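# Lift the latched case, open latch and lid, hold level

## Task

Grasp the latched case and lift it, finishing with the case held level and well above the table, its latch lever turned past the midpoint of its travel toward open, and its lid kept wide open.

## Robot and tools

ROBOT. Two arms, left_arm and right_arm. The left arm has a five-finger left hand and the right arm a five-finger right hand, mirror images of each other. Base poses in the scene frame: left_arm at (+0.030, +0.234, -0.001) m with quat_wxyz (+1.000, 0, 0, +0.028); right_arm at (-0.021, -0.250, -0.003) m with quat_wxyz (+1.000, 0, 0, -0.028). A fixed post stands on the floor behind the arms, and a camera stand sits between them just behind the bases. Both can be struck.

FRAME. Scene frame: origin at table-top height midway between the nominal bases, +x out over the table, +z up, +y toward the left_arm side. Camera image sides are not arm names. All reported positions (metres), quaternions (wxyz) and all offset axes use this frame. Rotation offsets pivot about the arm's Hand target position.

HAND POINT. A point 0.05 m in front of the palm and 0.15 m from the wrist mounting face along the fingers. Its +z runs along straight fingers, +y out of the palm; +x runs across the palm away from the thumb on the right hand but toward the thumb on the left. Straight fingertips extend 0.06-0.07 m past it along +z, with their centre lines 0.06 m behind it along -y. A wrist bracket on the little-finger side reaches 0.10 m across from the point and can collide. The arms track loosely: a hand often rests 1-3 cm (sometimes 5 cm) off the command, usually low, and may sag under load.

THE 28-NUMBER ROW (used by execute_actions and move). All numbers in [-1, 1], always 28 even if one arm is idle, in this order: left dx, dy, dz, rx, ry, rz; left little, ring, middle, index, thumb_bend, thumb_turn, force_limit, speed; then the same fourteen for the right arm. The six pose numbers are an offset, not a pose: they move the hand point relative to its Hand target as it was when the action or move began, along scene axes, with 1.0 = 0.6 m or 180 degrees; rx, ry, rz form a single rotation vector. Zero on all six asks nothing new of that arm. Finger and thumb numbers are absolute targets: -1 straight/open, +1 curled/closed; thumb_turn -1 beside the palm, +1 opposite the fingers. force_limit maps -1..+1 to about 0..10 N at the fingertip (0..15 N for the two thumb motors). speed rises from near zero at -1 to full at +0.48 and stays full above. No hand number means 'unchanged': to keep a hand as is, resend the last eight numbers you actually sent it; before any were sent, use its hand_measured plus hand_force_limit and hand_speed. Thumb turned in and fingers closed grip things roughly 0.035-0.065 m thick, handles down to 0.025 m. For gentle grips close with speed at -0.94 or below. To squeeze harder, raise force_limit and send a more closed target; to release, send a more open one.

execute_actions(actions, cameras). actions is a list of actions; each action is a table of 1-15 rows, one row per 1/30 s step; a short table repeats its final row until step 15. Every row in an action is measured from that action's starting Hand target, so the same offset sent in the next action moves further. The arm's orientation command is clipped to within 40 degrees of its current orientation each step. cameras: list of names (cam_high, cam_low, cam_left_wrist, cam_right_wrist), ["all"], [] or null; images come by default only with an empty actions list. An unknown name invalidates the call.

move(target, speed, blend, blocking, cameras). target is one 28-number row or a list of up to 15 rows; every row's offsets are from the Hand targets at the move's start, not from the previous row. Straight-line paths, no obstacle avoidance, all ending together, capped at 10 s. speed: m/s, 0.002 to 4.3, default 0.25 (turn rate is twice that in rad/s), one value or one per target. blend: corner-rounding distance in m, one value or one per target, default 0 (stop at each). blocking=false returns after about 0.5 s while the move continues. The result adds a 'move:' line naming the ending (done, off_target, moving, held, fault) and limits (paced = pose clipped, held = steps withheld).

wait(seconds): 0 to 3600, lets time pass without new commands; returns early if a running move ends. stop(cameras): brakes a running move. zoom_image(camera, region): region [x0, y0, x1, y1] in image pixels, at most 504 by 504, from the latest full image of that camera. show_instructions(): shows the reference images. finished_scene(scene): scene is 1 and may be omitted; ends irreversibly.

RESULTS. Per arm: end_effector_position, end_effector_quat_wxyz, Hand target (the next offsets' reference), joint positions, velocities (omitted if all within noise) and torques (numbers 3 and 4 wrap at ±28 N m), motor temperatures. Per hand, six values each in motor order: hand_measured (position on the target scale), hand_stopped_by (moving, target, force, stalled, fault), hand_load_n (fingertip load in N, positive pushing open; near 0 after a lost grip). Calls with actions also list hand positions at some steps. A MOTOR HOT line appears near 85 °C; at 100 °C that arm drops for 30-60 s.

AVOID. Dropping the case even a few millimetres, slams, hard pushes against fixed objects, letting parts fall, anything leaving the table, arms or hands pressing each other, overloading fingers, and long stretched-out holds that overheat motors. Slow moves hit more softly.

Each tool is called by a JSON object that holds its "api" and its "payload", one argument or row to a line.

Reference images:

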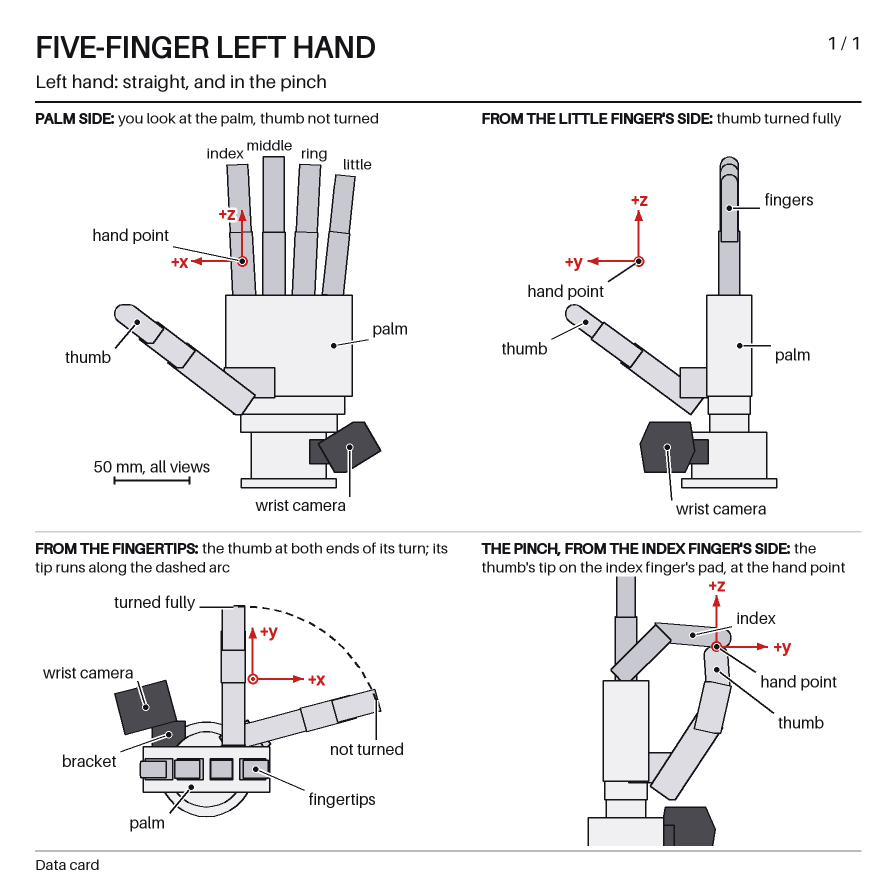

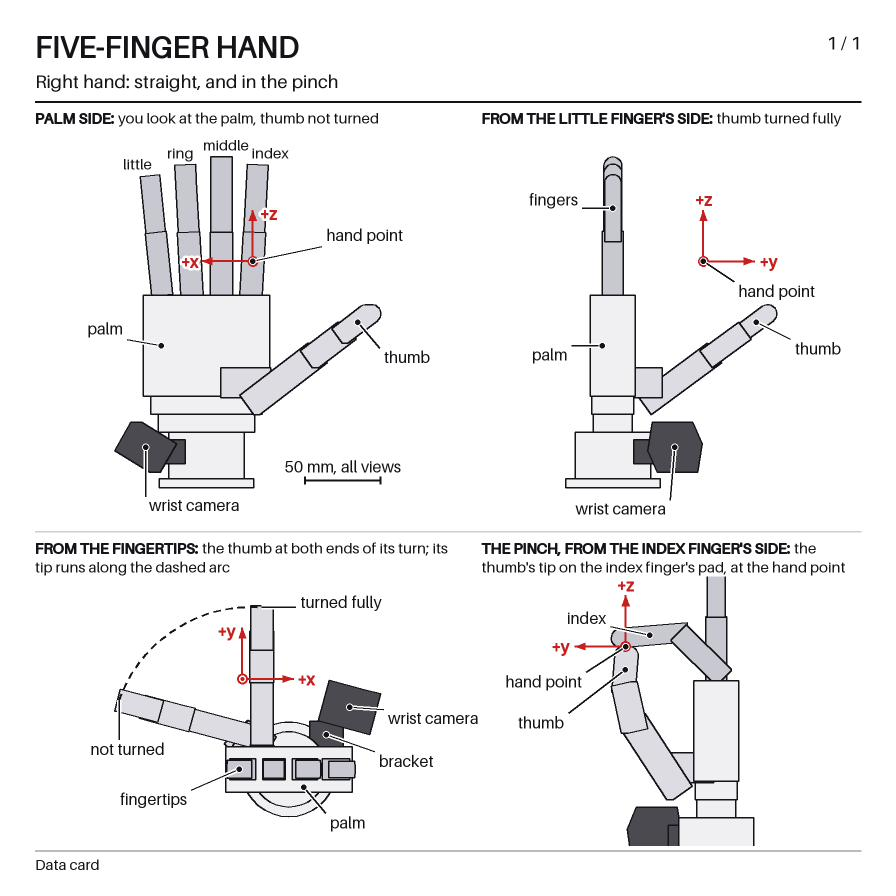

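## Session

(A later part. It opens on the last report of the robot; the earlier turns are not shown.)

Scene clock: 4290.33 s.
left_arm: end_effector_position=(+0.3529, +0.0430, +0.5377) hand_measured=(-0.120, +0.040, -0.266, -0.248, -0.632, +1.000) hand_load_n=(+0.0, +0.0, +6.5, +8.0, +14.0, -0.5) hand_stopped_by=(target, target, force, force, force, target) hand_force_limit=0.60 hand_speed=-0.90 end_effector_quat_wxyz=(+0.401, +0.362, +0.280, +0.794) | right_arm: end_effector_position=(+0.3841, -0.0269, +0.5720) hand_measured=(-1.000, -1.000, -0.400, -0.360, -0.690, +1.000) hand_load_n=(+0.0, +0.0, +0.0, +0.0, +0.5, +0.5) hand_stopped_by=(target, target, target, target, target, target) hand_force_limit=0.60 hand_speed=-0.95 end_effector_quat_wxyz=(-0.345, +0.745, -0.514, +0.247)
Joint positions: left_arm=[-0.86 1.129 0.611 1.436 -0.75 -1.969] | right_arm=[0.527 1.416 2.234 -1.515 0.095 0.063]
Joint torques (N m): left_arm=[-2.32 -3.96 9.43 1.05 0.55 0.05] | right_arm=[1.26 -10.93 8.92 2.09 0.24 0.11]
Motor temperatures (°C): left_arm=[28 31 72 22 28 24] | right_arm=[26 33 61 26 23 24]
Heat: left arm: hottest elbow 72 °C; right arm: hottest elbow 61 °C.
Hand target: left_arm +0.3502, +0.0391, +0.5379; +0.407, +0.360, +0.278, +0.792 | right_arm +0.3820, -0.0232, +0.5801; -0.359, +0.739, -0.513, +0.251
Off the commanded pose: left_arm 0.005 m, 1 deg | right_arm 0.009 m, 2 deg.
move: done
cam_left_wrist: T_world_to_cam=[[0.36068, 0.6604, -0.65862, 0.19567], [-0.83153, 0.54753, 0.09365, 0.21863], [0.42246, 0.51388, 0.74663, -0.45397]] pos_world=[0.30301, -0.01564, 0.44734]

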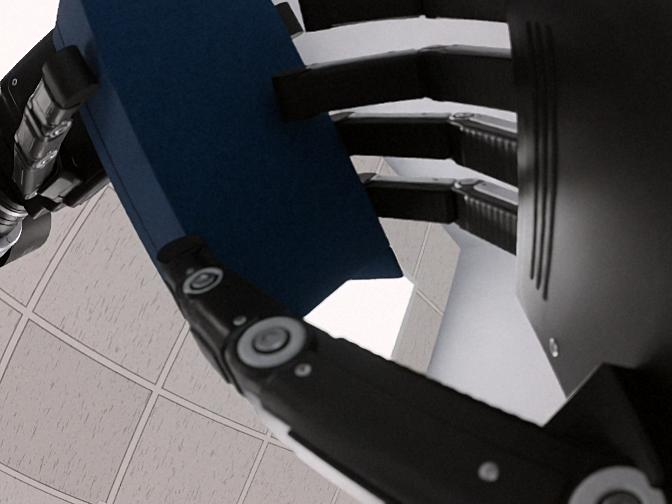

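{"api": "move", "payload": {
  "target": [0.0,0,0,0,0,0,-0.12,0.04,0.3,0.3,-0.61,1,0.6,-0.9,0,0,0,0,0,0,-1,-1,-1,-1,-1,1,0.6,-0.6],
  "cameras": ["cam_left_wrist","cam_high"],
  "speed": 0.04
}}

{"api": "zoom_image", "payload": {
  "camera": "cam_high",
  "region": [230, 20, 450, 220]
}}

Scene clock: 4307.20 s.
left_arm: end_effector_position=(+0.3527, +0.0433, +0.5379) hand_measured=(-0.120, +0.040, -0.266, -0.248, -0.632, +1.000) hand_load_n=(+0.0, +0.0, +6.5, +8.0, +14.5, -0.5) hand_stopped_by=(target, target, force, force, force, target) hand_force_limit=0.60 hand_speed=-0.90 end_effector_quat_wxyz=(+0.401, +0.362, +0.280, +0.794) | right_arm: end_effector_position=(+0.3844, -0.0267, +0.5722) hand_measured=(-1.000, -1.000, -1.000, -1.000, -1.000, +1.000) hand_load_n=(+0.0, +0.0, +0.0, +0.0, +0.0, +0.0) hand_stopped_by=(target, target, target, target, target, target) hand_force_limit=0.60 hand_speed=-0.60 end_effector_quat_wxyz=(-0.346, +0.745, -0.514, +0.247)
Joint positions: left_arm=[-0.86 1.129 0.611 1.438 -0.75 -1.969] | right_arm=[0.527 1.416 2.234 -1.514 0.095 0.063]
Joint torques (N m): left_arm=[-2.43 -4.13 9.43 0.99 0.55 0.05] | right_arm=[1.03 -11.11 8.96 2 0.22 0.11]
Motor temperatures (°C): left_arm=[28 31 70 23 28 24] | right_arm=[26 32 58 27 23 24]
Heat: left arm: hottest elbow 70 °C; right arm: hottest elbow 58 °C.
Hand target: left_arm +0.3502, +0.0391, +0.5379; +0.407, +0.360, +0.278, +0.792 | right_arm +0.3819, -0.0232, +0.5801; -0.359, +0.739, -0.513, +0.251
Off the commanded pose: left_arm 0.005 m, 1 deg | right_arm 0.009 m, 2 deg.
move: done
cam_left_wrist: T_world_to_cam=[[0.3614, 0.65969, -0.65894, 0.19562], [-0.83162, 0.54765, 0.09216, 0.21918], [0.42167, 0.51468, 0.74653, -0.45376]] pos_world=[0.30292, -0.01554, 0.44744]
Images, in order (width x height): cam_high 672x504, cam_left_wrist 672x504.

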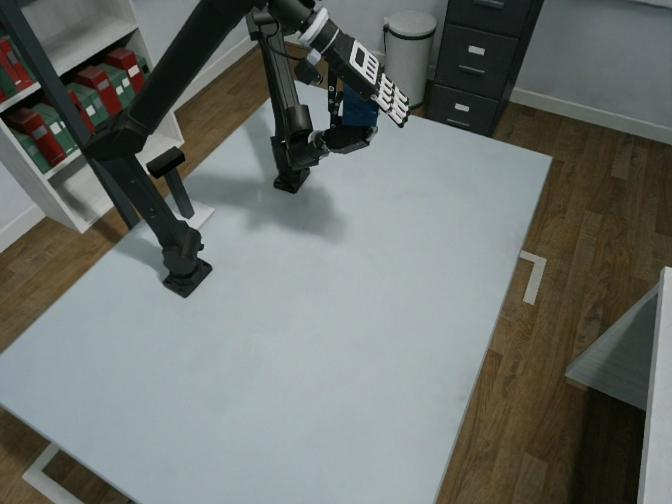

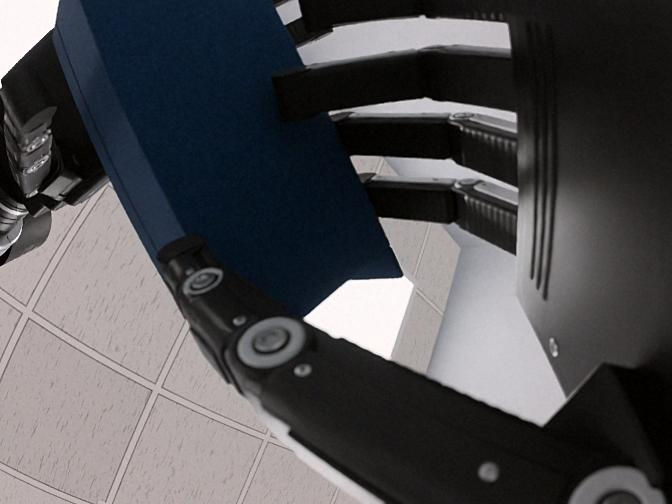

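Scaled by 2.291 from the camera's image (finer frame: 960x720).

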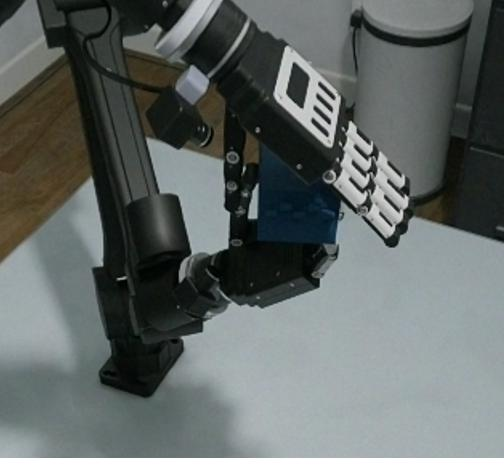

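{"api": "move", "payload": {
  "target": [0.0,0,0,0,0,0,-0.12,0.04,0.3,0.3,-0.61,1,0.6,-0.9,0.08,-0.185,0.015,0,0,0,-1,-1,-1,-1,-1,1,0.6,-0.6],
  "cameras": ["cam_high"],
  "speed": 0.12
}}

{"api": "zoom_image", "payload": {
  "camera": "cam_high",
  "region": [230, 20, 450, 220]
}}

Scene clock: 4312.10 s.
left_arm: end_effector_position=(+0.3527, +0.0433, +0.5379) hand_measured=(-0.120, +0.040, -0.266, -0.248, -0.632, +1.000) hand_load_n=(+0.0, +0.0, +6.0, +8.5, +14.5, -0.5) hand_stopped_by=(target, target, force, force, force, target) hand_force_limit=0.60 hand_speed=-0.90 end_effector_quat_wxyz=(+0.401, +0.362, +0.280, +0.794) | right_arm: end_effector_position=(+0.4305, -0.1312, +0.5767) hand_measured=(-1.000, -1.000, -1.000, -1.000, -1.000, +1.000) hand_load_n=(+0.0, +0.0, +0.0, +0.0, +0.0, +0.0) hand_stopped_by=(target, target, target, target, target, target) hand_force_limit=0.60 hand_speed=-0.60 end_effector_quat_wxyz=(-0.352, +0.740, -0.519, +0.241)
Joint positions: left_arm=[-0.86 1.129 0.611 1.438 -0.75 -1.969] | right_arm=[0.197 1.461 2.295 -1.535 -0.167 -0.128]
Joint torques (N m): left_arm=[-2.2 -3.9 9.42 1.03 0.54 0.06] | right_arm=[0.32 -10.81 12.44 1.03 -0.3 -0.09]
Motor temperatures (°C): left_arm=[28 31 70 23 28 24] | right_arm=[26 32 58 27 23 24]
Heat: left arm: hottest elbow 70 °C; right arm: hottest elbow 58 °C.
Hand target: left_arm +0.3502, +0.0391, +0.5379; +0.407, +0.360, +0.278, +0.792 | right_arm +0.4300, -0.1343, +0.5890; -0.359, +0.739, -0.513, +0.251
Off the commanded pose: left_arm 0.005 m, 1 deg | right_arm 0.013 m, 2 deg.
move: off_target (right_arm)

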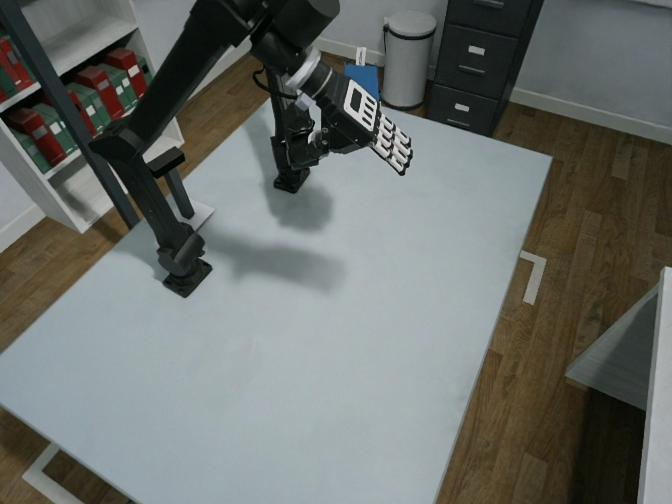

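Scaled by 2.291 from the camera's image (finer frame: 960x720).

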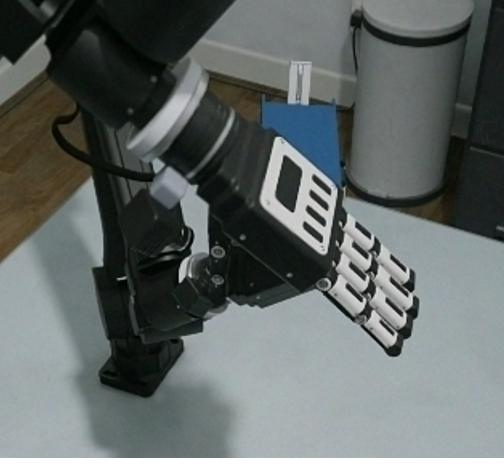

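{"api": "move", "payload": {
  "target": [0.0,0,0,0,0,0,-0.12,0.04,0.3,0.3,-0.61,1,0.6,-0.9,-0.117,-0.065,0.05,0.5048,0.039,-0.139,1,1,1,-1,-1,1,0.3,0.2],
  "cameras": ["cam_high"],
  "speed": 0.25
}}

{"api": "zoom_image", "payload": {
  "camera": "cam_high",
  "region": [200, 20, 450, 240]
}}

Scene clock: 4339.00 s.
left_arm: end_effector_position=(+0.3527, +0.0433, +0.5379) hand_measured=(-0.120, +0.040, -0.266, -0.248, -0.632, +1.000) hand_load_n=(+0.0, +0.0, +6.5, +8.0, +14.5, -0.5) hand_stopped_by=(target, target, force, force, force, target) hand_force_limit=0.60 hand_speed=-0.90 end_effector_quat_wxyz=(+0.401, +0.362, +0.280, +0.794) | right_arm: end_effector_position=(+0.3647, -0.1752, +0.6096) hand_measured=(+1.000, +1.000, +1.000, -1.000, -1.000, +1.000) hand_load_n=(+0.0, +0.0, +0.0, +0.0, +0.0, +0.0) hand_stopped_by=(target, target, target, target, target, target) hand_force_limit=0.30 hand_speed=0.20 end_effector_quat_wxyz=(+0.679, -0.161, +0.697, +0.164)
Joint positions: left_arm=[-0.86 1.129 0.611 1.438 -0.75 -1.969] | right_arm=[-0.212 0.825 1.184 -0.391 -0.732 1.558]
Joint torques (N m): left_arm=[-2.32 -4.01 9.4 0.99 0.55 0.05] | right_arm=[0.97 -4.54 11.71 2.13 0.14 0.2]
Motor temperatures (°C): left_arm=[28 31 69 23 28 24] | right_arm=[26 31 59 26 23 24]
Heat: left arm: hottest elbow 69 °C; right arm: hottest elbow 59 °C.
Hand target: left_arm +0.3502, +0.0391, +0.5379; +0.407, +0.360, +0.278, +0.792 | right_arm +0.3598, -0.1733, +0.6189; +0.688, -0.162, +0.689, +0.162
Off the commanded pose: left_arm 0.005 m, 1 deg | right_arm 0.011 m, 1 deg.
move: off_target (right_arm)

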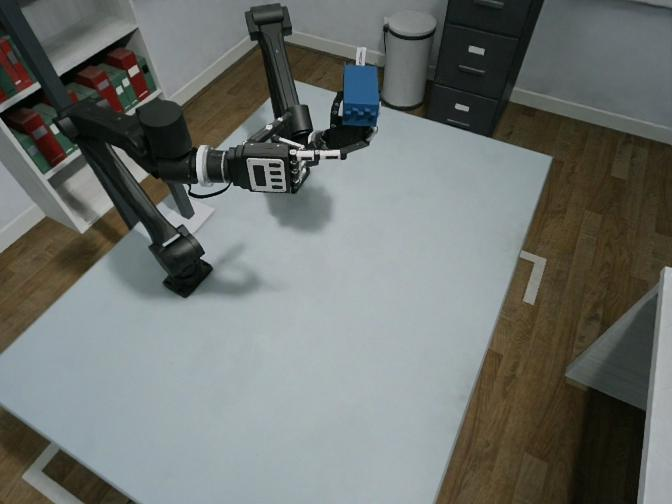

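Scaled by 2.016 from the camera's image (finer frame: 960x720).

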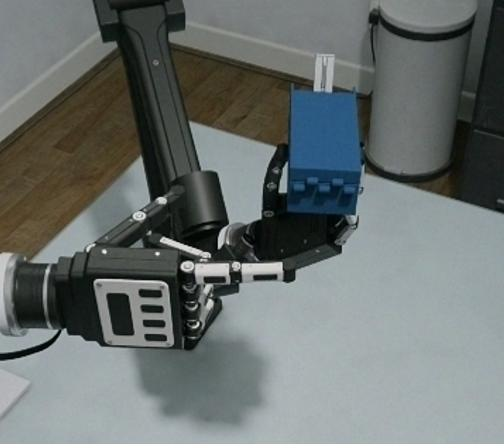

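{"api": "move", "payload": {
  "target": [
    [0.0,0,0,0,0,0,-0.12,0.04,0.3,0.3,-0.61,1,0.6,-0.9,-0.05,0.088,0.235,0,0,0,1,1,1,-1,-1,1,0.3,0.2],
    [0.0,0,0,0,0,0,-0.12,0.04,0.3,0.3,-0.61,1,0.6,-0.9,-0.183,0.564,0.235,0,0,0,1,1,1,-1,-1,1,0.3,0.2]
  ],
  "blend": [0.03, 0],
  "cameras": ["cam_high", "cam_left_wrist"],
  "speed": 0.15
}}

{"api": "zoom_image", "payload": {
  "camera": "cam_high",
  "region": [200, 20, 450, 240]
}}

Scene clock: 4348.67 s.
left_arm: end_effector_position=(+0.3527, +0.0433, +0.5379) hand_measured=(-0.120, +0.040, -0.266, -0.248, -0.632, +1.000) hand_load_n=(+0.0, +0.0, +6.5, +8.0, +14.5, -0.5) hand_stopped_by=(target, target, force, force, force, target) hand_force_limit=0.60 hand_speed=-0.90 end_effector_quat_wxyz=(+0.401, +0.362, +0.280, +0.794) | right_arm: end_effector_position=(+0.2569, +0.1727, +0.7271) hand_measured=(+1.000, +1.000, +1.000, -1.000, -1.000, +1.000) hand_load_n=(+0.0, +0.0, +0.0, +0.0, +0.0, +0.0) hand_stopped_by=(target, target, target, target, target, target) hand_force_limit=0.30 hand_speed=0.20 end_effector_quat_wxyz=(+0.674, -0.180, +0.702, +0.142)
Joint positions: left_arm=[-0.86 1.129 0.611 1.438 -0.75 -1.969] | right_arm=[1.198 1.126 1.726 -0.665 0.682 1.568]
Joint torques (N m): left_arm=[-2.32 -4.01 9.42 0.99 0.54 0.04] | right_arm=[1.03 -6.71 14.67 2.28 0.25 0.1]
Motor temperatures (°C): left_arm=[28 31 69 23 28 24] | right_arm=[26 31 60 27 23 24]
Heat: left arm: hottest elbow 69 °C; right arm: hottest elbow 60 °C.
Hand target: left_arm +0.3502, +0.0391, +0.5379; +0.407, +0.360, +0.278, +0.792 | right_arm +0.2499, +0.1652, +0.7598; +0.688, -0.162, +0.689, +0.162
Off the commanded pose: left_arm 0.005 m, 1 deg | right_arm 0.034 m, 4 deg.
move: off_target (right_arm)
cam_left_wrist: T_world_to_cam=[[0.3614, 0.65969, -0.65894, 0.19562], [-0.83162, 0.54765, 0.09216, 0.21918], [0.42167, 0.51468, 0.74653, -0.45376]] pos_world=[0.30292, -0.01554, 0.44744]

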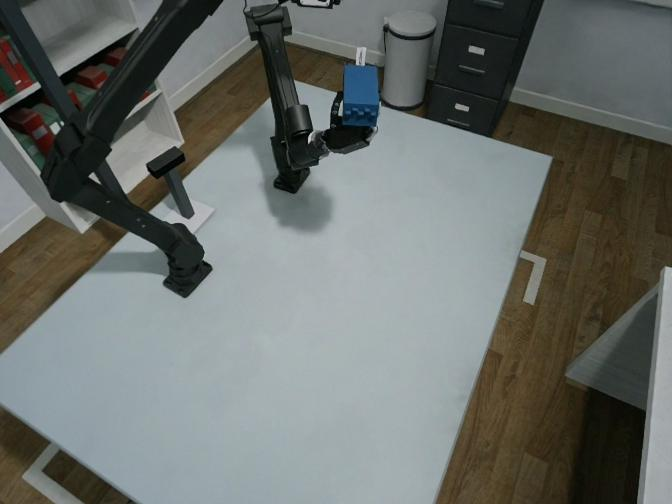

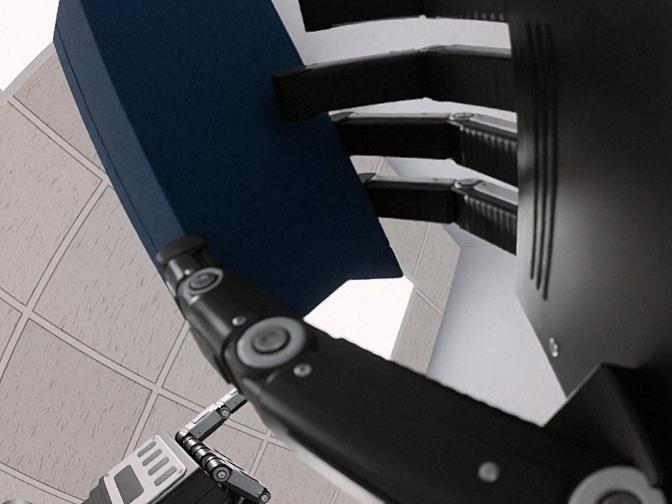

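Scaled by 2.016 from the camera's image (finer frame: 960x720).

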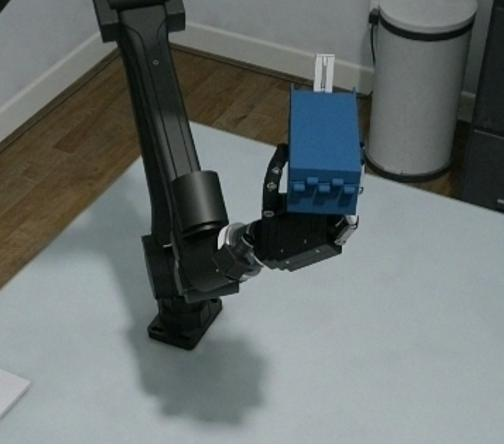

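{"api": "move", "payload": {
  "target": [0.0,0,0,0,0,0,-0.12,0.04,0.3,0.3,-0.61,1,0.6,-0.9,0,0,-0.253,0,0,0,1,1,1,-1,-1,1,0.3,0.2],
  "cameras": ["cam_high", "cam_right_wrist", "cam_left_wrist"],
  "speed": 0.1
}}

{"api": "zoom_image", "payload": {
  "camera": "cam_high",
  "region": [250, 0, 450, 160]
}}

Scene clock: 4361.07 s.
left_arm: end_effector_position=(+0.3527, +0.0433, +0.5379) hand_measured=(-0.120, +0.040, -0.266, -0.248, -0.632, +1.000) hand_load_n=(+0.0, +0.0, +6.5, +8.0, +14.5, -0.5) hand_stopped_by=(target, target, force, force, force, target) hand_force_limit=0.60 hand_speed=-0.90 end_effector_quat_wxyz=(+0.401, +0.362, +0.280, +0.794) | right_arm: end_effector_position=(+0.2553, +0.1692, +0.5941) hand_measured=(+1.000, +1.000, +1.000, -1.000, -1.000, +1.000) hand_load_n=(+0.0, +0.5, +0.0, +0.0, +0.0, -0.5) hand_stopped_by=(target, target, target, target, target, target) hand_force_limit=0.30 hand_speed=0.20 end_effector_quat_wxyz=(+0.681, -0.172, +0.696, +0.150)
Joint positions: left_arm=[-0.86 1.129 0.611 1.438 -0.75 -1.969] | right_arm=[1.198 0.966 1.22 -0.29 0.683 1.568]
Joint torques (N m): left_arm=[-2.32 -3.96 9.4 1.02 0.54 0.05] | right_arm=[1.2 -7.24 12.23 2.18 0.2 0.13]
Motor temperatures (°C): left_arm=[28 31 68 23 28 24] | right_arm=[26 31 60 27 23 24]
Heat: left arm: hottest elbow 68 °C; right arm: hottest elbow 60 °C.
Hand target: left_arm +0.3502, +0.0391, +0.5379; +0.407, +0.360, +0.278, +0.792 | right_arm +0.2499, +0.1652, +0.6081; +0.688, -0.162, +0.689, +0.162
Off the commanded pose: left_arm 0.005 m, 1 deg | right_arm 0.015 m, 2 deg.
move: off_target (right_arm)
cam_left_wrist: T_world_to_cam=[[0.3614, 0.65969, -0.65894, 0.19562], [-0.83162, 0.54765, 0.09216, 0.21918], [0.42167, 0.51468, 0.74653, -0.45376]] pos_world=[0.30292, -0.01554, 0.44744]
cam_right_wrist: T_world_to_cam=[[-0.43825, 0.86372, -0.24887, 0.11373], [-0.47221, 0.01435, 0.88137, -0.39448], [0.76482, 0.50378, 0.40157, -0.39845]] pos_world=[0.16831, 0.10816, 0.53599]
Images, in order (width x height): cam_high 672x504, cam_left_wrist 672x504, cam_right_wrist 672x504.

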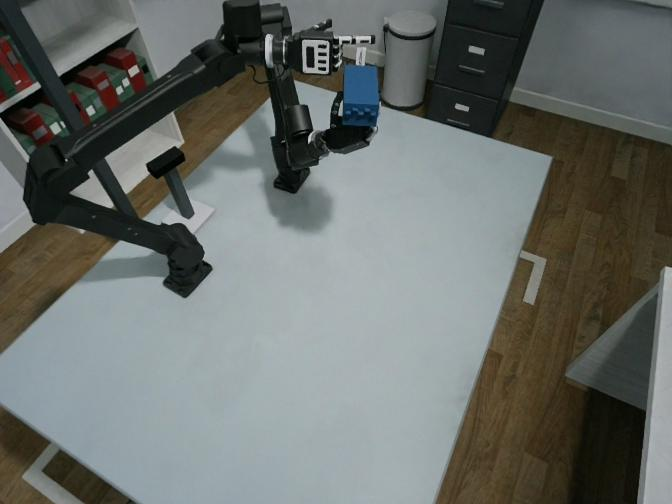

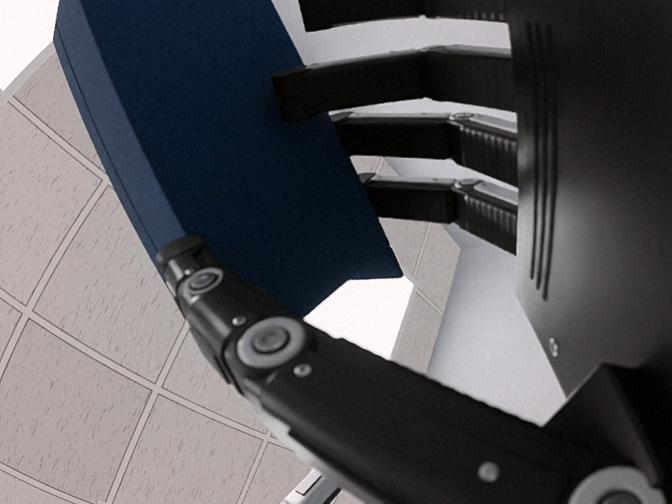

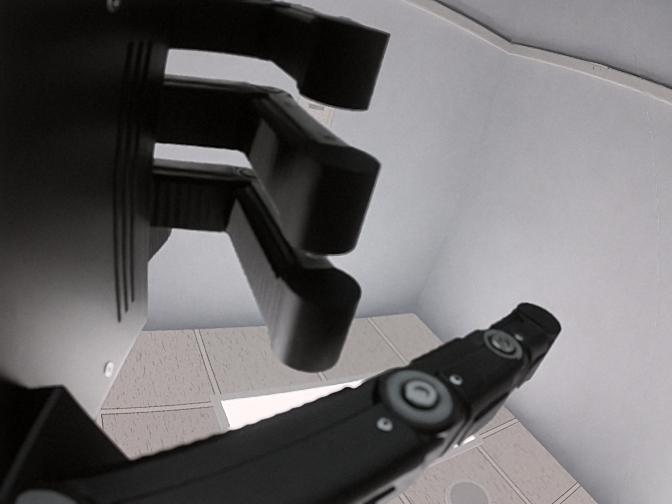

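Scaled by 2.520 from the camera's image (finer frame: 960x720).

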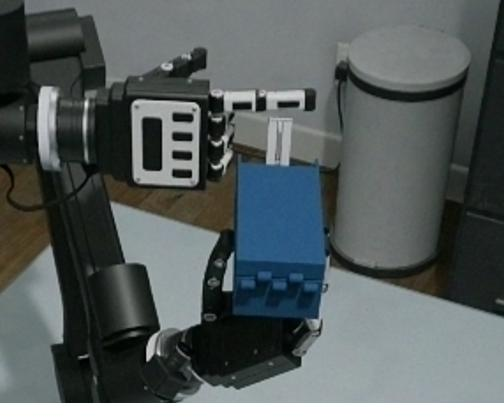

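{"api": "move", "payload": {
  "target": [0.0,0,0,0,0,0,-0.12,0.04,0.3,0.3,-0.61,1,0.6,-0.9,0.022,-0.052,-0.015,0,0,0,1,1,1,-1,-1,1,0.3,0.2],
  "cameras": ["cam_high", "cam_left_wrist"],
  "speed": 0.06
}}

{"api": "zoom_image", "payload": {
  "camera": "cam_high",
  "region": [300, 0, 420, 96]
}}

Scene clock: 4381.63 s.
left_arm: end_effector_position=(+0.3527, +0.0433, +0.5379) hand_measured=(-0.120, +0.040, -0.266, -0.248, -0.632, +1.000) hand_load_n=(+0.0, +0.0, +6.0, +8.0, +14.5, -0.5) hand_stopped_by=(target, target, force, force, force, target) hand_force_limit=0.60 hand_speed=-0.90 end_effector_quat_wxyz=(+0.401, +0.362, +0.280, +0.794) | right_arm: end_effector_position=(+0.2618, +0.1408, +0.5883) hand_measured=(+1.000, +1.000, +1.000, -1.000, -1.000, +1.000) hand_load_n=(+0.0, +0.0, +0.0, +0.0, +0.0, +0.0) hand_stopped_by=(target, target, target, target, target, target) hand_force_limit=0.30 hand_speed=0.20 end_effector_quat_wxyz=(+0.681, -0.173, +0.694, +0.156)
Joint positions: left_arm=[-0.86 1.129 0.611 1.438 -0.75 -1.969] | right_arm=[1.128 0.902 1.164 -0.29 0.602 1.568]
Joint torques (N m): left_arm=[-2.32 -4.01 9.39 0.99 0.55 0.04] | right_arm=[-0.03 -6.12 12.07 2.09 -0.16 0.11]
Motor temperatures (°C): left_arm=[28 31 68 23 28 24] | right_arm=[26 30 58 27 23 24]
Heat: left arm: hottest elbow 68 °C; right arm: hottest elbow 58 °C.
Hand target: left_arm +0.3502, +0.0391, +0.5379; +0.407, +0.360, +0.278, +0.792 | right_arm +0.2630, +0.1339, +0.5991; +0.688, -0.162, +0.689, +0.162
Off the commanded pose: left_arm 0.005 m, 1 deg | right_arm 0.013 m, 2 deg.
move: off_target (right_arm)
cam_left_wrist: T_world_to_cam=[[0.3614, 0.65969, -0.65894, 0.19562], [-0.83162, 0.54765, 0.09216, 0.21918], [0.42167, 0.51468, 0.74653, -0.45376]] pos_world=[0.30292, -0.01554, 0.44744]

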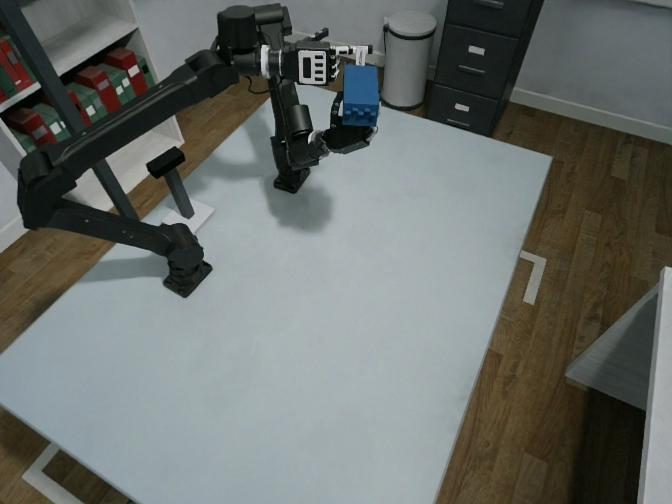

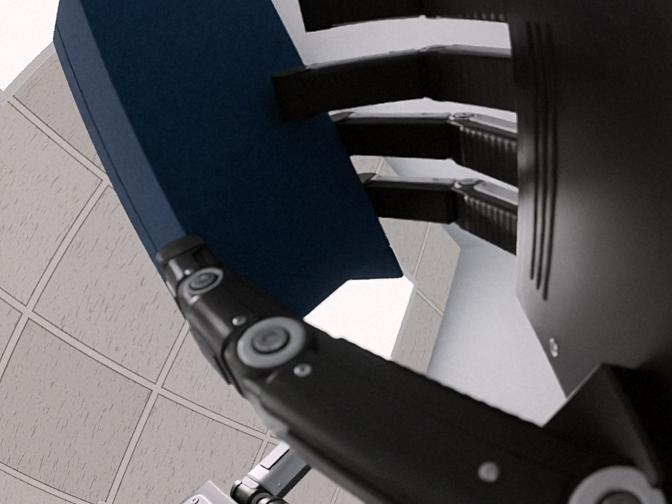

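Scaled by 4.200 from the camera's image (finer frame: 960x720).

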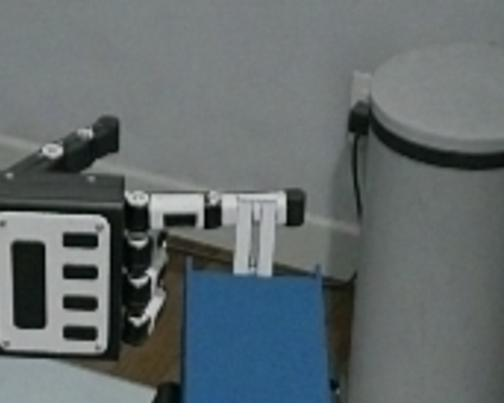

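{"api": "move", "payload": {
  "target": [0.0,0,0,0,0,0,-0.12,0.04,0.3,0.3,-0.61,1,0.6,-0.9,0.0223,-0.0448,0,0,0,0,1,1,1,-1,-1,1,0.3,0.2],
  "cameras": ["cam_high", "cam_left_wrist"],
  "speed": 0.05
}}

{"api": "zoom_image", "payload": {
  "camera": "cam_high",
  "region": [300, 0, 420, 96]
}}

Scene clock: 4389.97 s.
left_arm: end_effector_position=(+0.3527, +0.0433, +0.5379) hand_measured=(-0.120, +0.040, -0.266, -0.248, -0.632, +1.000) hand_load_n=(+0.0, +0.0, +6.5, +8.0, +14.5, -0.5) hand_stopped_by=(target, target, force, force, force, target) hand_force_limit=0.60 hand_speed=-0.90 end_effector_quat_wxyz=(+0.401, +0.362, +0.280, +0.794) | right_arm: end_effector_position=(+0.2757, +0.1130, +0.5950) hand_measured=(+1.000, +1.000, +1.000, -1.000, -1.000, +1.000) hand_load_n=(+0.5, +0.0, +0.0, +0.0, +0.0, +0.0) hand_stopped_by=(target, target, target, target, target, target) hand_force_limit=0.30 hand_speed=0.20 end_effector_quat_wxyz=(+0.687, -0.166, +0.689, +0.162)
Joint positions: left_arm=[-0.86 1.129 0.611 1.438 -0.75 -1.969] | right_arm=[1.033 0.861 1.146 -0.29 0.508 1.568]
Joint torques (N m): left_arm=[-2.26 -4.01 9.46 1.02 0.55 0.05] | right_arm=[-0.26 -4.95 12.03 1.28 -0.14 0.1]
Motor temperatures (°C): left_arm=[28 31 68 23 28 24] | right_arm=[26 30 58 27 23 24]
Heat: left arm: hottest elbow 68 °C; right arm: hottest elbow 58 °C.
Hand target: left_arm +0.3502, +0.0391, +0.5379; +0.407, +0.360, +0.278, +0.792 | right_arm +0.2765, +0.1069, +0.5992; +0.688, -0.162, +0.688, +0.162
Off the commanded pose: left_arm 0.005 m, 1 deg | right_arm 0.007 m, 1 deg.
move: done
cam_left_wrist: T_world_to_cam=[[0.3614, 0.65969, -0.65894, 0.19562], [-0.83162, 0.54765, 0.09216, 0.21918], [0.42167, 0.51468, 0.74653, -0.45376]] pos_world=[0.30292, -0.01554, 0.44744]

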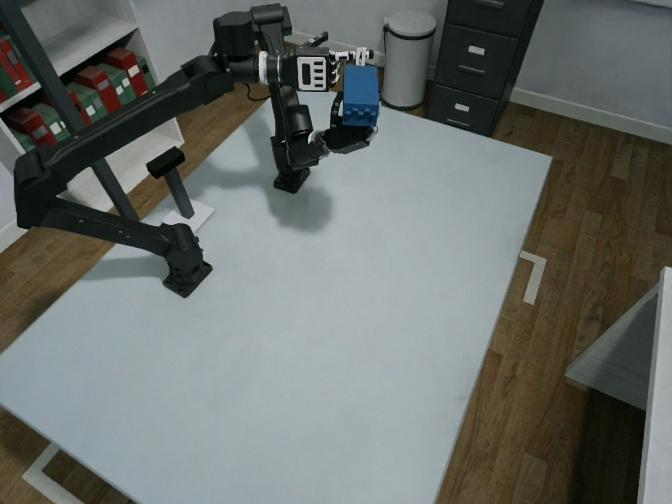

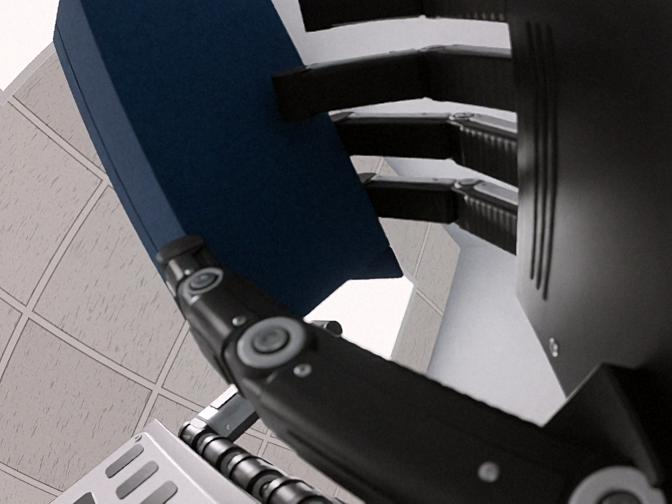

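Scaled by 4.200 from the camera's image (finer frame: 960x720).

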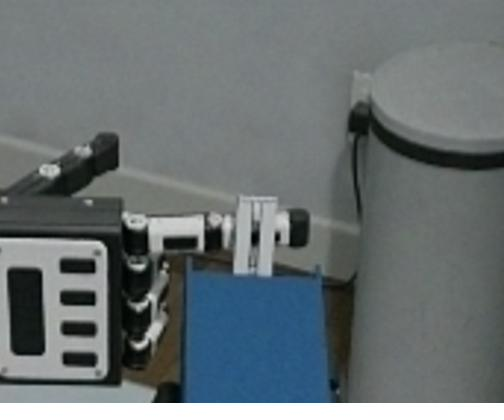

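{"api": "move", "payload": {
  "target": [0.0,0,0,0,0,0,-0.12,0.04,0.3,0.3,-0.61,1,0.6,-0.9,-0.0105,-0.009,0.0333,0,0,0,1,1,1,-1,-1,1,0.3,0.2],
  "cameras": ["cam_high", "cam_left_wrist"],
  "speed": 0.04
}}

{"api": "zoom_image", "payload": {
  "camera": "cam_high",
  "region": [300, 0, 420, 140]
}}

Scene clock: 4406.43 s.
left_arm: end_effector_position=(+0.3527, +0.0433, +0.5379) hand_measured=(-0.120, +0.040, -0.266, -0.248, -0.632, +1.000) hand_load_n=(+0.0, +0.0, +6.5, +8.0, +14.5, -0.5) hand_stopped_by=(target, target, force, force, force, target) hand_force_limit=0.60 hand_speed=-0.90 end_effector_quat_wxyz=(+0.401, +0.362, +0.280, +0.794) | right_arm: end_effector_position=(+0.2749, +0.1118, +0.5823) hand_measured=(+1.000, +1.000, +1.000, -1.000, -1.000, +1.000) hand_load_n=(+0.5, +0.0, +0.0, +0.0, +0.0, -0.5) hand_stopped_by=(target, target, target, target, target, target) hand_force_limit=0.30 hand_speed=0.20 end_effector_quat_wxyz=(+0.673, -0.178, +0.702, +0.150)
Joint positions: left_arm=[-0.86 1.129 0.611 1.438 -0.75 -1.969] | right_arm=[1.033 0.856 1.146 -0.345 0.508 1.568]
Joint torques (N m): left_arm=[-2.2 -4.13 9.44 0.99 0.55 0.05] | right_arm=[0.62 -5.25 16.51 1.26 0.22 0.1]
Motor temperatures (°C): left_arm=[28 31 67 23 28 24] | right_arm=[26 30 60 27 23 24]
Heat: left arm: hottest elbow 67 °C; right arm: hottest elbow 60 °C.
Hand target: left_arm +0.3502, +0.0391, +0.5379; +0.407, +0.360, +0.278, +0.792 | right_arm +0.2702, +0.1016, +0.6192; +0.688, -0.162, +0.689, +0.162
Off the commanded pose: left_arm 0.005 m, 1 deg | right_arm 0.039 m, 3 deg.
move: off_target (right_arm)
cam_left_wrist: T_world_to_cam=[[0.3614, 0.65969, -0.65894, 0.19562], [-0.83162, 0.54765, 0.09216, 0.21918], [0.42167, 0.51468, 0.74653, -0.45376]] pos_world=[0.30292, -0.01554, 0.44744]

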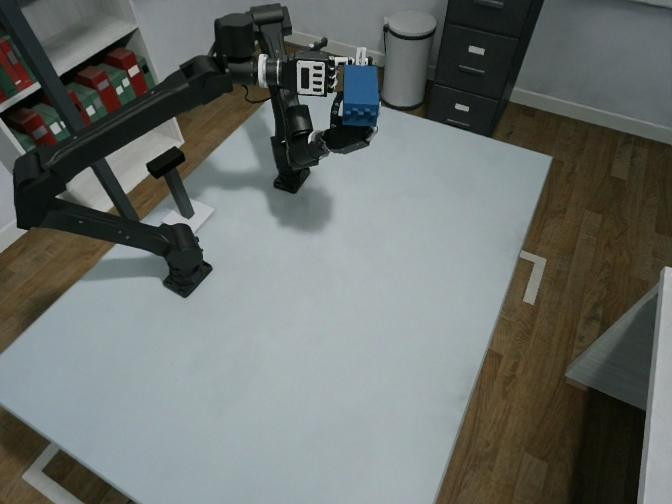

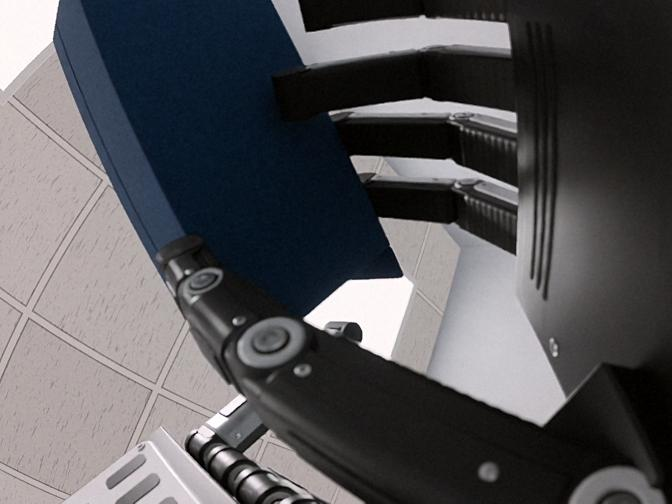

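Scaled by 3.600 from the camera's image (finer frame: 960x720).

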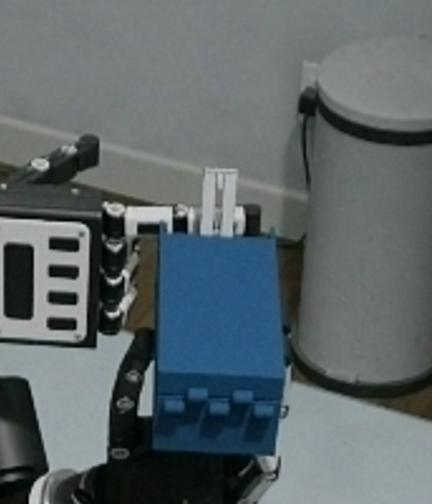

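{"api": "move", "payload": {
  "target": [0,0,0,0,0,0,-0.12,0.04,0.3,0.3,-0.61,1,0.6,-0.9,0,0,0.0333,0,0,0,1,1,1,-1,-1,1,0.3,0.2],
  "speed": 0.05,
  "cameras": ["cam_high"]
}}

Scene clock: 4422.43 s.
left_arm: end_effector_position=(+0.3525, +0.0435, +0.5380) hand_measured=(-0.120, +0.040, -0.266, -0.248, -0.632, +1.000) hand_load_n=(+0.0, +0.0, +6.0, +8.5, +14.5, +0.0) hand_stopped_by=(target, target, force, force, force, target) hand_force_limit=0.60 hand_speed=-0.90 end_effector_quat_wxyz=(+0.402, +0.361, +0.280, +0.794) | right_arm: end_effector_position=(+0.2716, +0.1070, +0.6055) hand_measured=(+1.000, +1.000, +1.000, -1.000, -1.000, +1.000) hand_load_n=(+0.0, +0.0, +0.0, +0.0, -0.5, -0.5) hand_stopped_by=(target, target, target, target, target, target) hand_force_limit=0.30 hand_speed=0.20 end_effector_quat_wxyz=(+0.675, -0.176, +0.700, +0.152)
Joint positions: left_arm=[-0.86 1.129 0.611 1.439 -0.75 -1.969] | right_arm=[1.033 0.859 1.205 -0.394 0.508 1.568]
Joint torques (N m): left_arm=[-2.43 -4.07 9.4 0.98 0.54 0.04] | right_arm=[0.21 -4.13 16.87 1.36 0.19 0.09]
Motor temperatures (°C): left_arm=[28 30 67 23 28 24] | right_arm=[26 30 65 27 23 24]
Heat: left arm: hottest elbow 67 °C; right arm: hottest elbow 65 °C.
Hand target: left_arm +0.3501, +0.0392, +0.5379; +0.407, +0.360, +0.278, +0.792 | right_arm +0.2702, +0.1015, +0.6393; +0.688, -0.162, +0.688, +0.162
Off the commanded pose: left_arm 0.005 m, 1 deg | right_arm 0.034 m, 3 deg.
move: off_target (right_arm)

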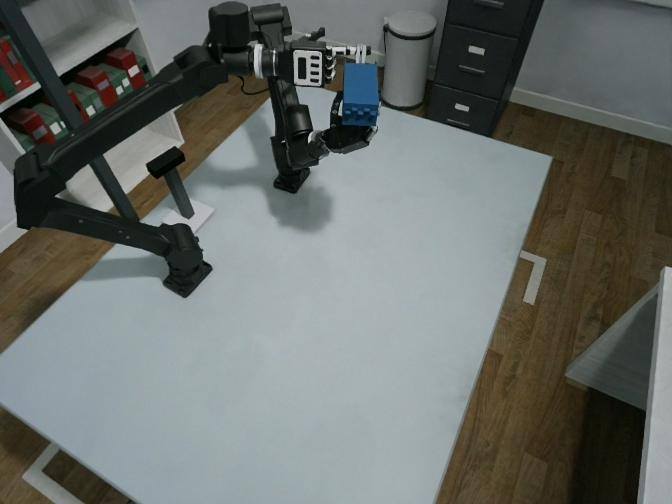

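{"api": "zoom_image", "payload": {
  "camera": "cam_high",
  "region": [300, 0, 420, 140]
}}

Scaled by 3.600 from the camera's image (finer frame: 960x720).

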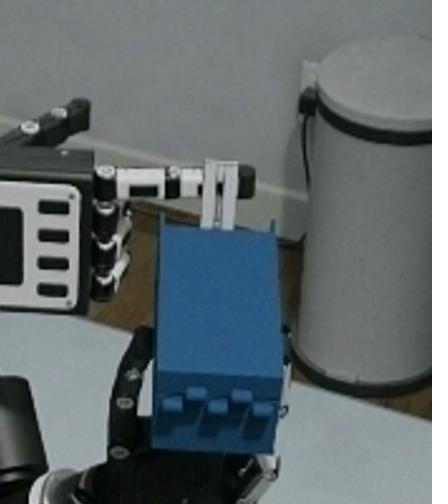

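{"api": "move", "payload": {
  "target": [0,0,0,0,0,0,-0.12,0.04,0.3,0.3,-0.61,1,0.6,-0.9,0,0,0.025,0,0,0,1,1,1,-1,-1,1,0.3,0.2],
  "speed": 0.05,
  "cameras": ["cam_high", "cam_left_wrist"]
}}

{"api": "zoom_image", "payload": {
  "camera": "cam_high",
  "region": [300, 0, 420, 140]
}}

Scene clock: 4427.80 s.
left_arm: end_effector_position=(+0.3523, +0.0437, +0.5382) hand_measured=(-0.120, +0.040, -0.266, -0.248, -0.632, +1.000) hand_load_n=(+0.0, +0.0, +6.0, +8.5, +14.5, +0.0) hand_stopped_by=(target, target, force, force, force, target) hand_force_limit=0.60 hand_speed=-0.90 end_effector_quat_wxyz=(+0.402, +0.361, +0.280, +0.794) | right_arm: end_effector_position=(+0.2720, +0.1073, +0.6207) hand_measured=(+1.000, +1.000, +1.000, -1.000, -1.000, +1.000) hand_load_n=(+0.0, +0.0, +0.5, +0.0, +0.0, +0.0) hand_stopped_by=(target, target, target, target, target, target) hand_force_limit=0.30 hand_speed=0.20 end_effector_quat_wxyz=(+0.676, -0.176, +0.700, +0.152)
Joint positions: left_arm=[-0.86 1.129 0.611 1.44 -0.75 -1.969] | right_arm=[1.033 0.874 1.255 -0.428 0.509 1.568]
Joint torques (N m): left_arm=[-2.26 -3.96 9.42 0.92 0.54 0.04] | right_arm=[0.15 -3.9 16.69 1.32 0.19 0.09]
Motor temperatures (°C): left_arm=[28 30 67 23 28 24] | right_arm=[26 30 68 27 23 24]
Heat: left arm: hottest elbow 67 °C; right arm: hottest elbow 68 °C.
Hand target: left_arm +0.3502, +0.0392, +0.5379; +0.407, +0.360, +0.278, +0.792 | right_arm +0.2702, +0.1016, +0.6542; +0.688, -0.162, +0.688, +0.162
Off the commanded pose: left_arm 0.005 m, 1 deg | right_arm 0.034 m, 3 deg.
move: off_target (right_arm)
cam_left_wrist: T_world_to_cam=[[0.36256, 0.65844, -0.65956, 0.1957], [-0.83183, 0.54776, 0.08958, 0.21996], [0.42026, 0.51616, 0.7463, -0.45353]] pos_world=[0.30262, -0.01524, 0.44784]

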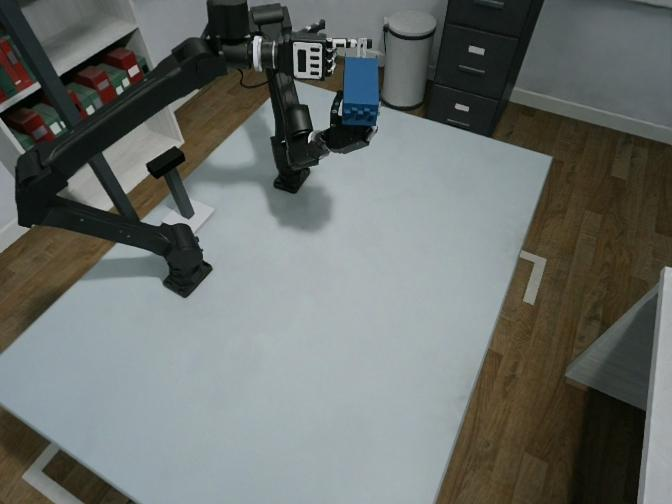

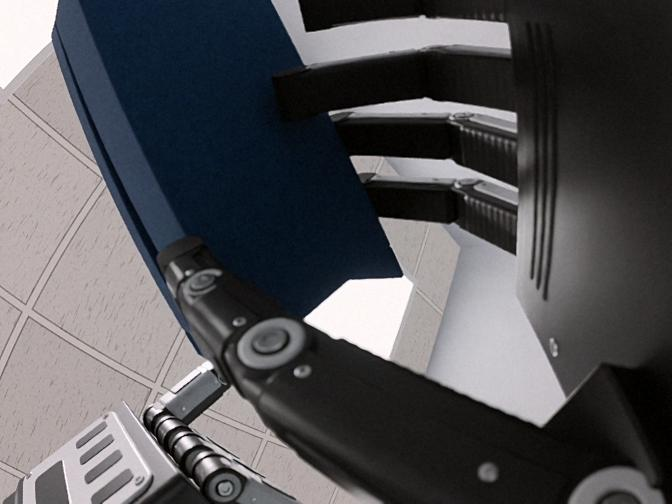

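Scaled by 3.600 from the camera's image (finer frame: 960x720).

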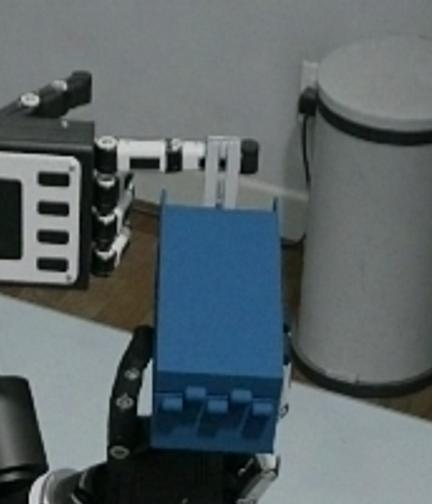

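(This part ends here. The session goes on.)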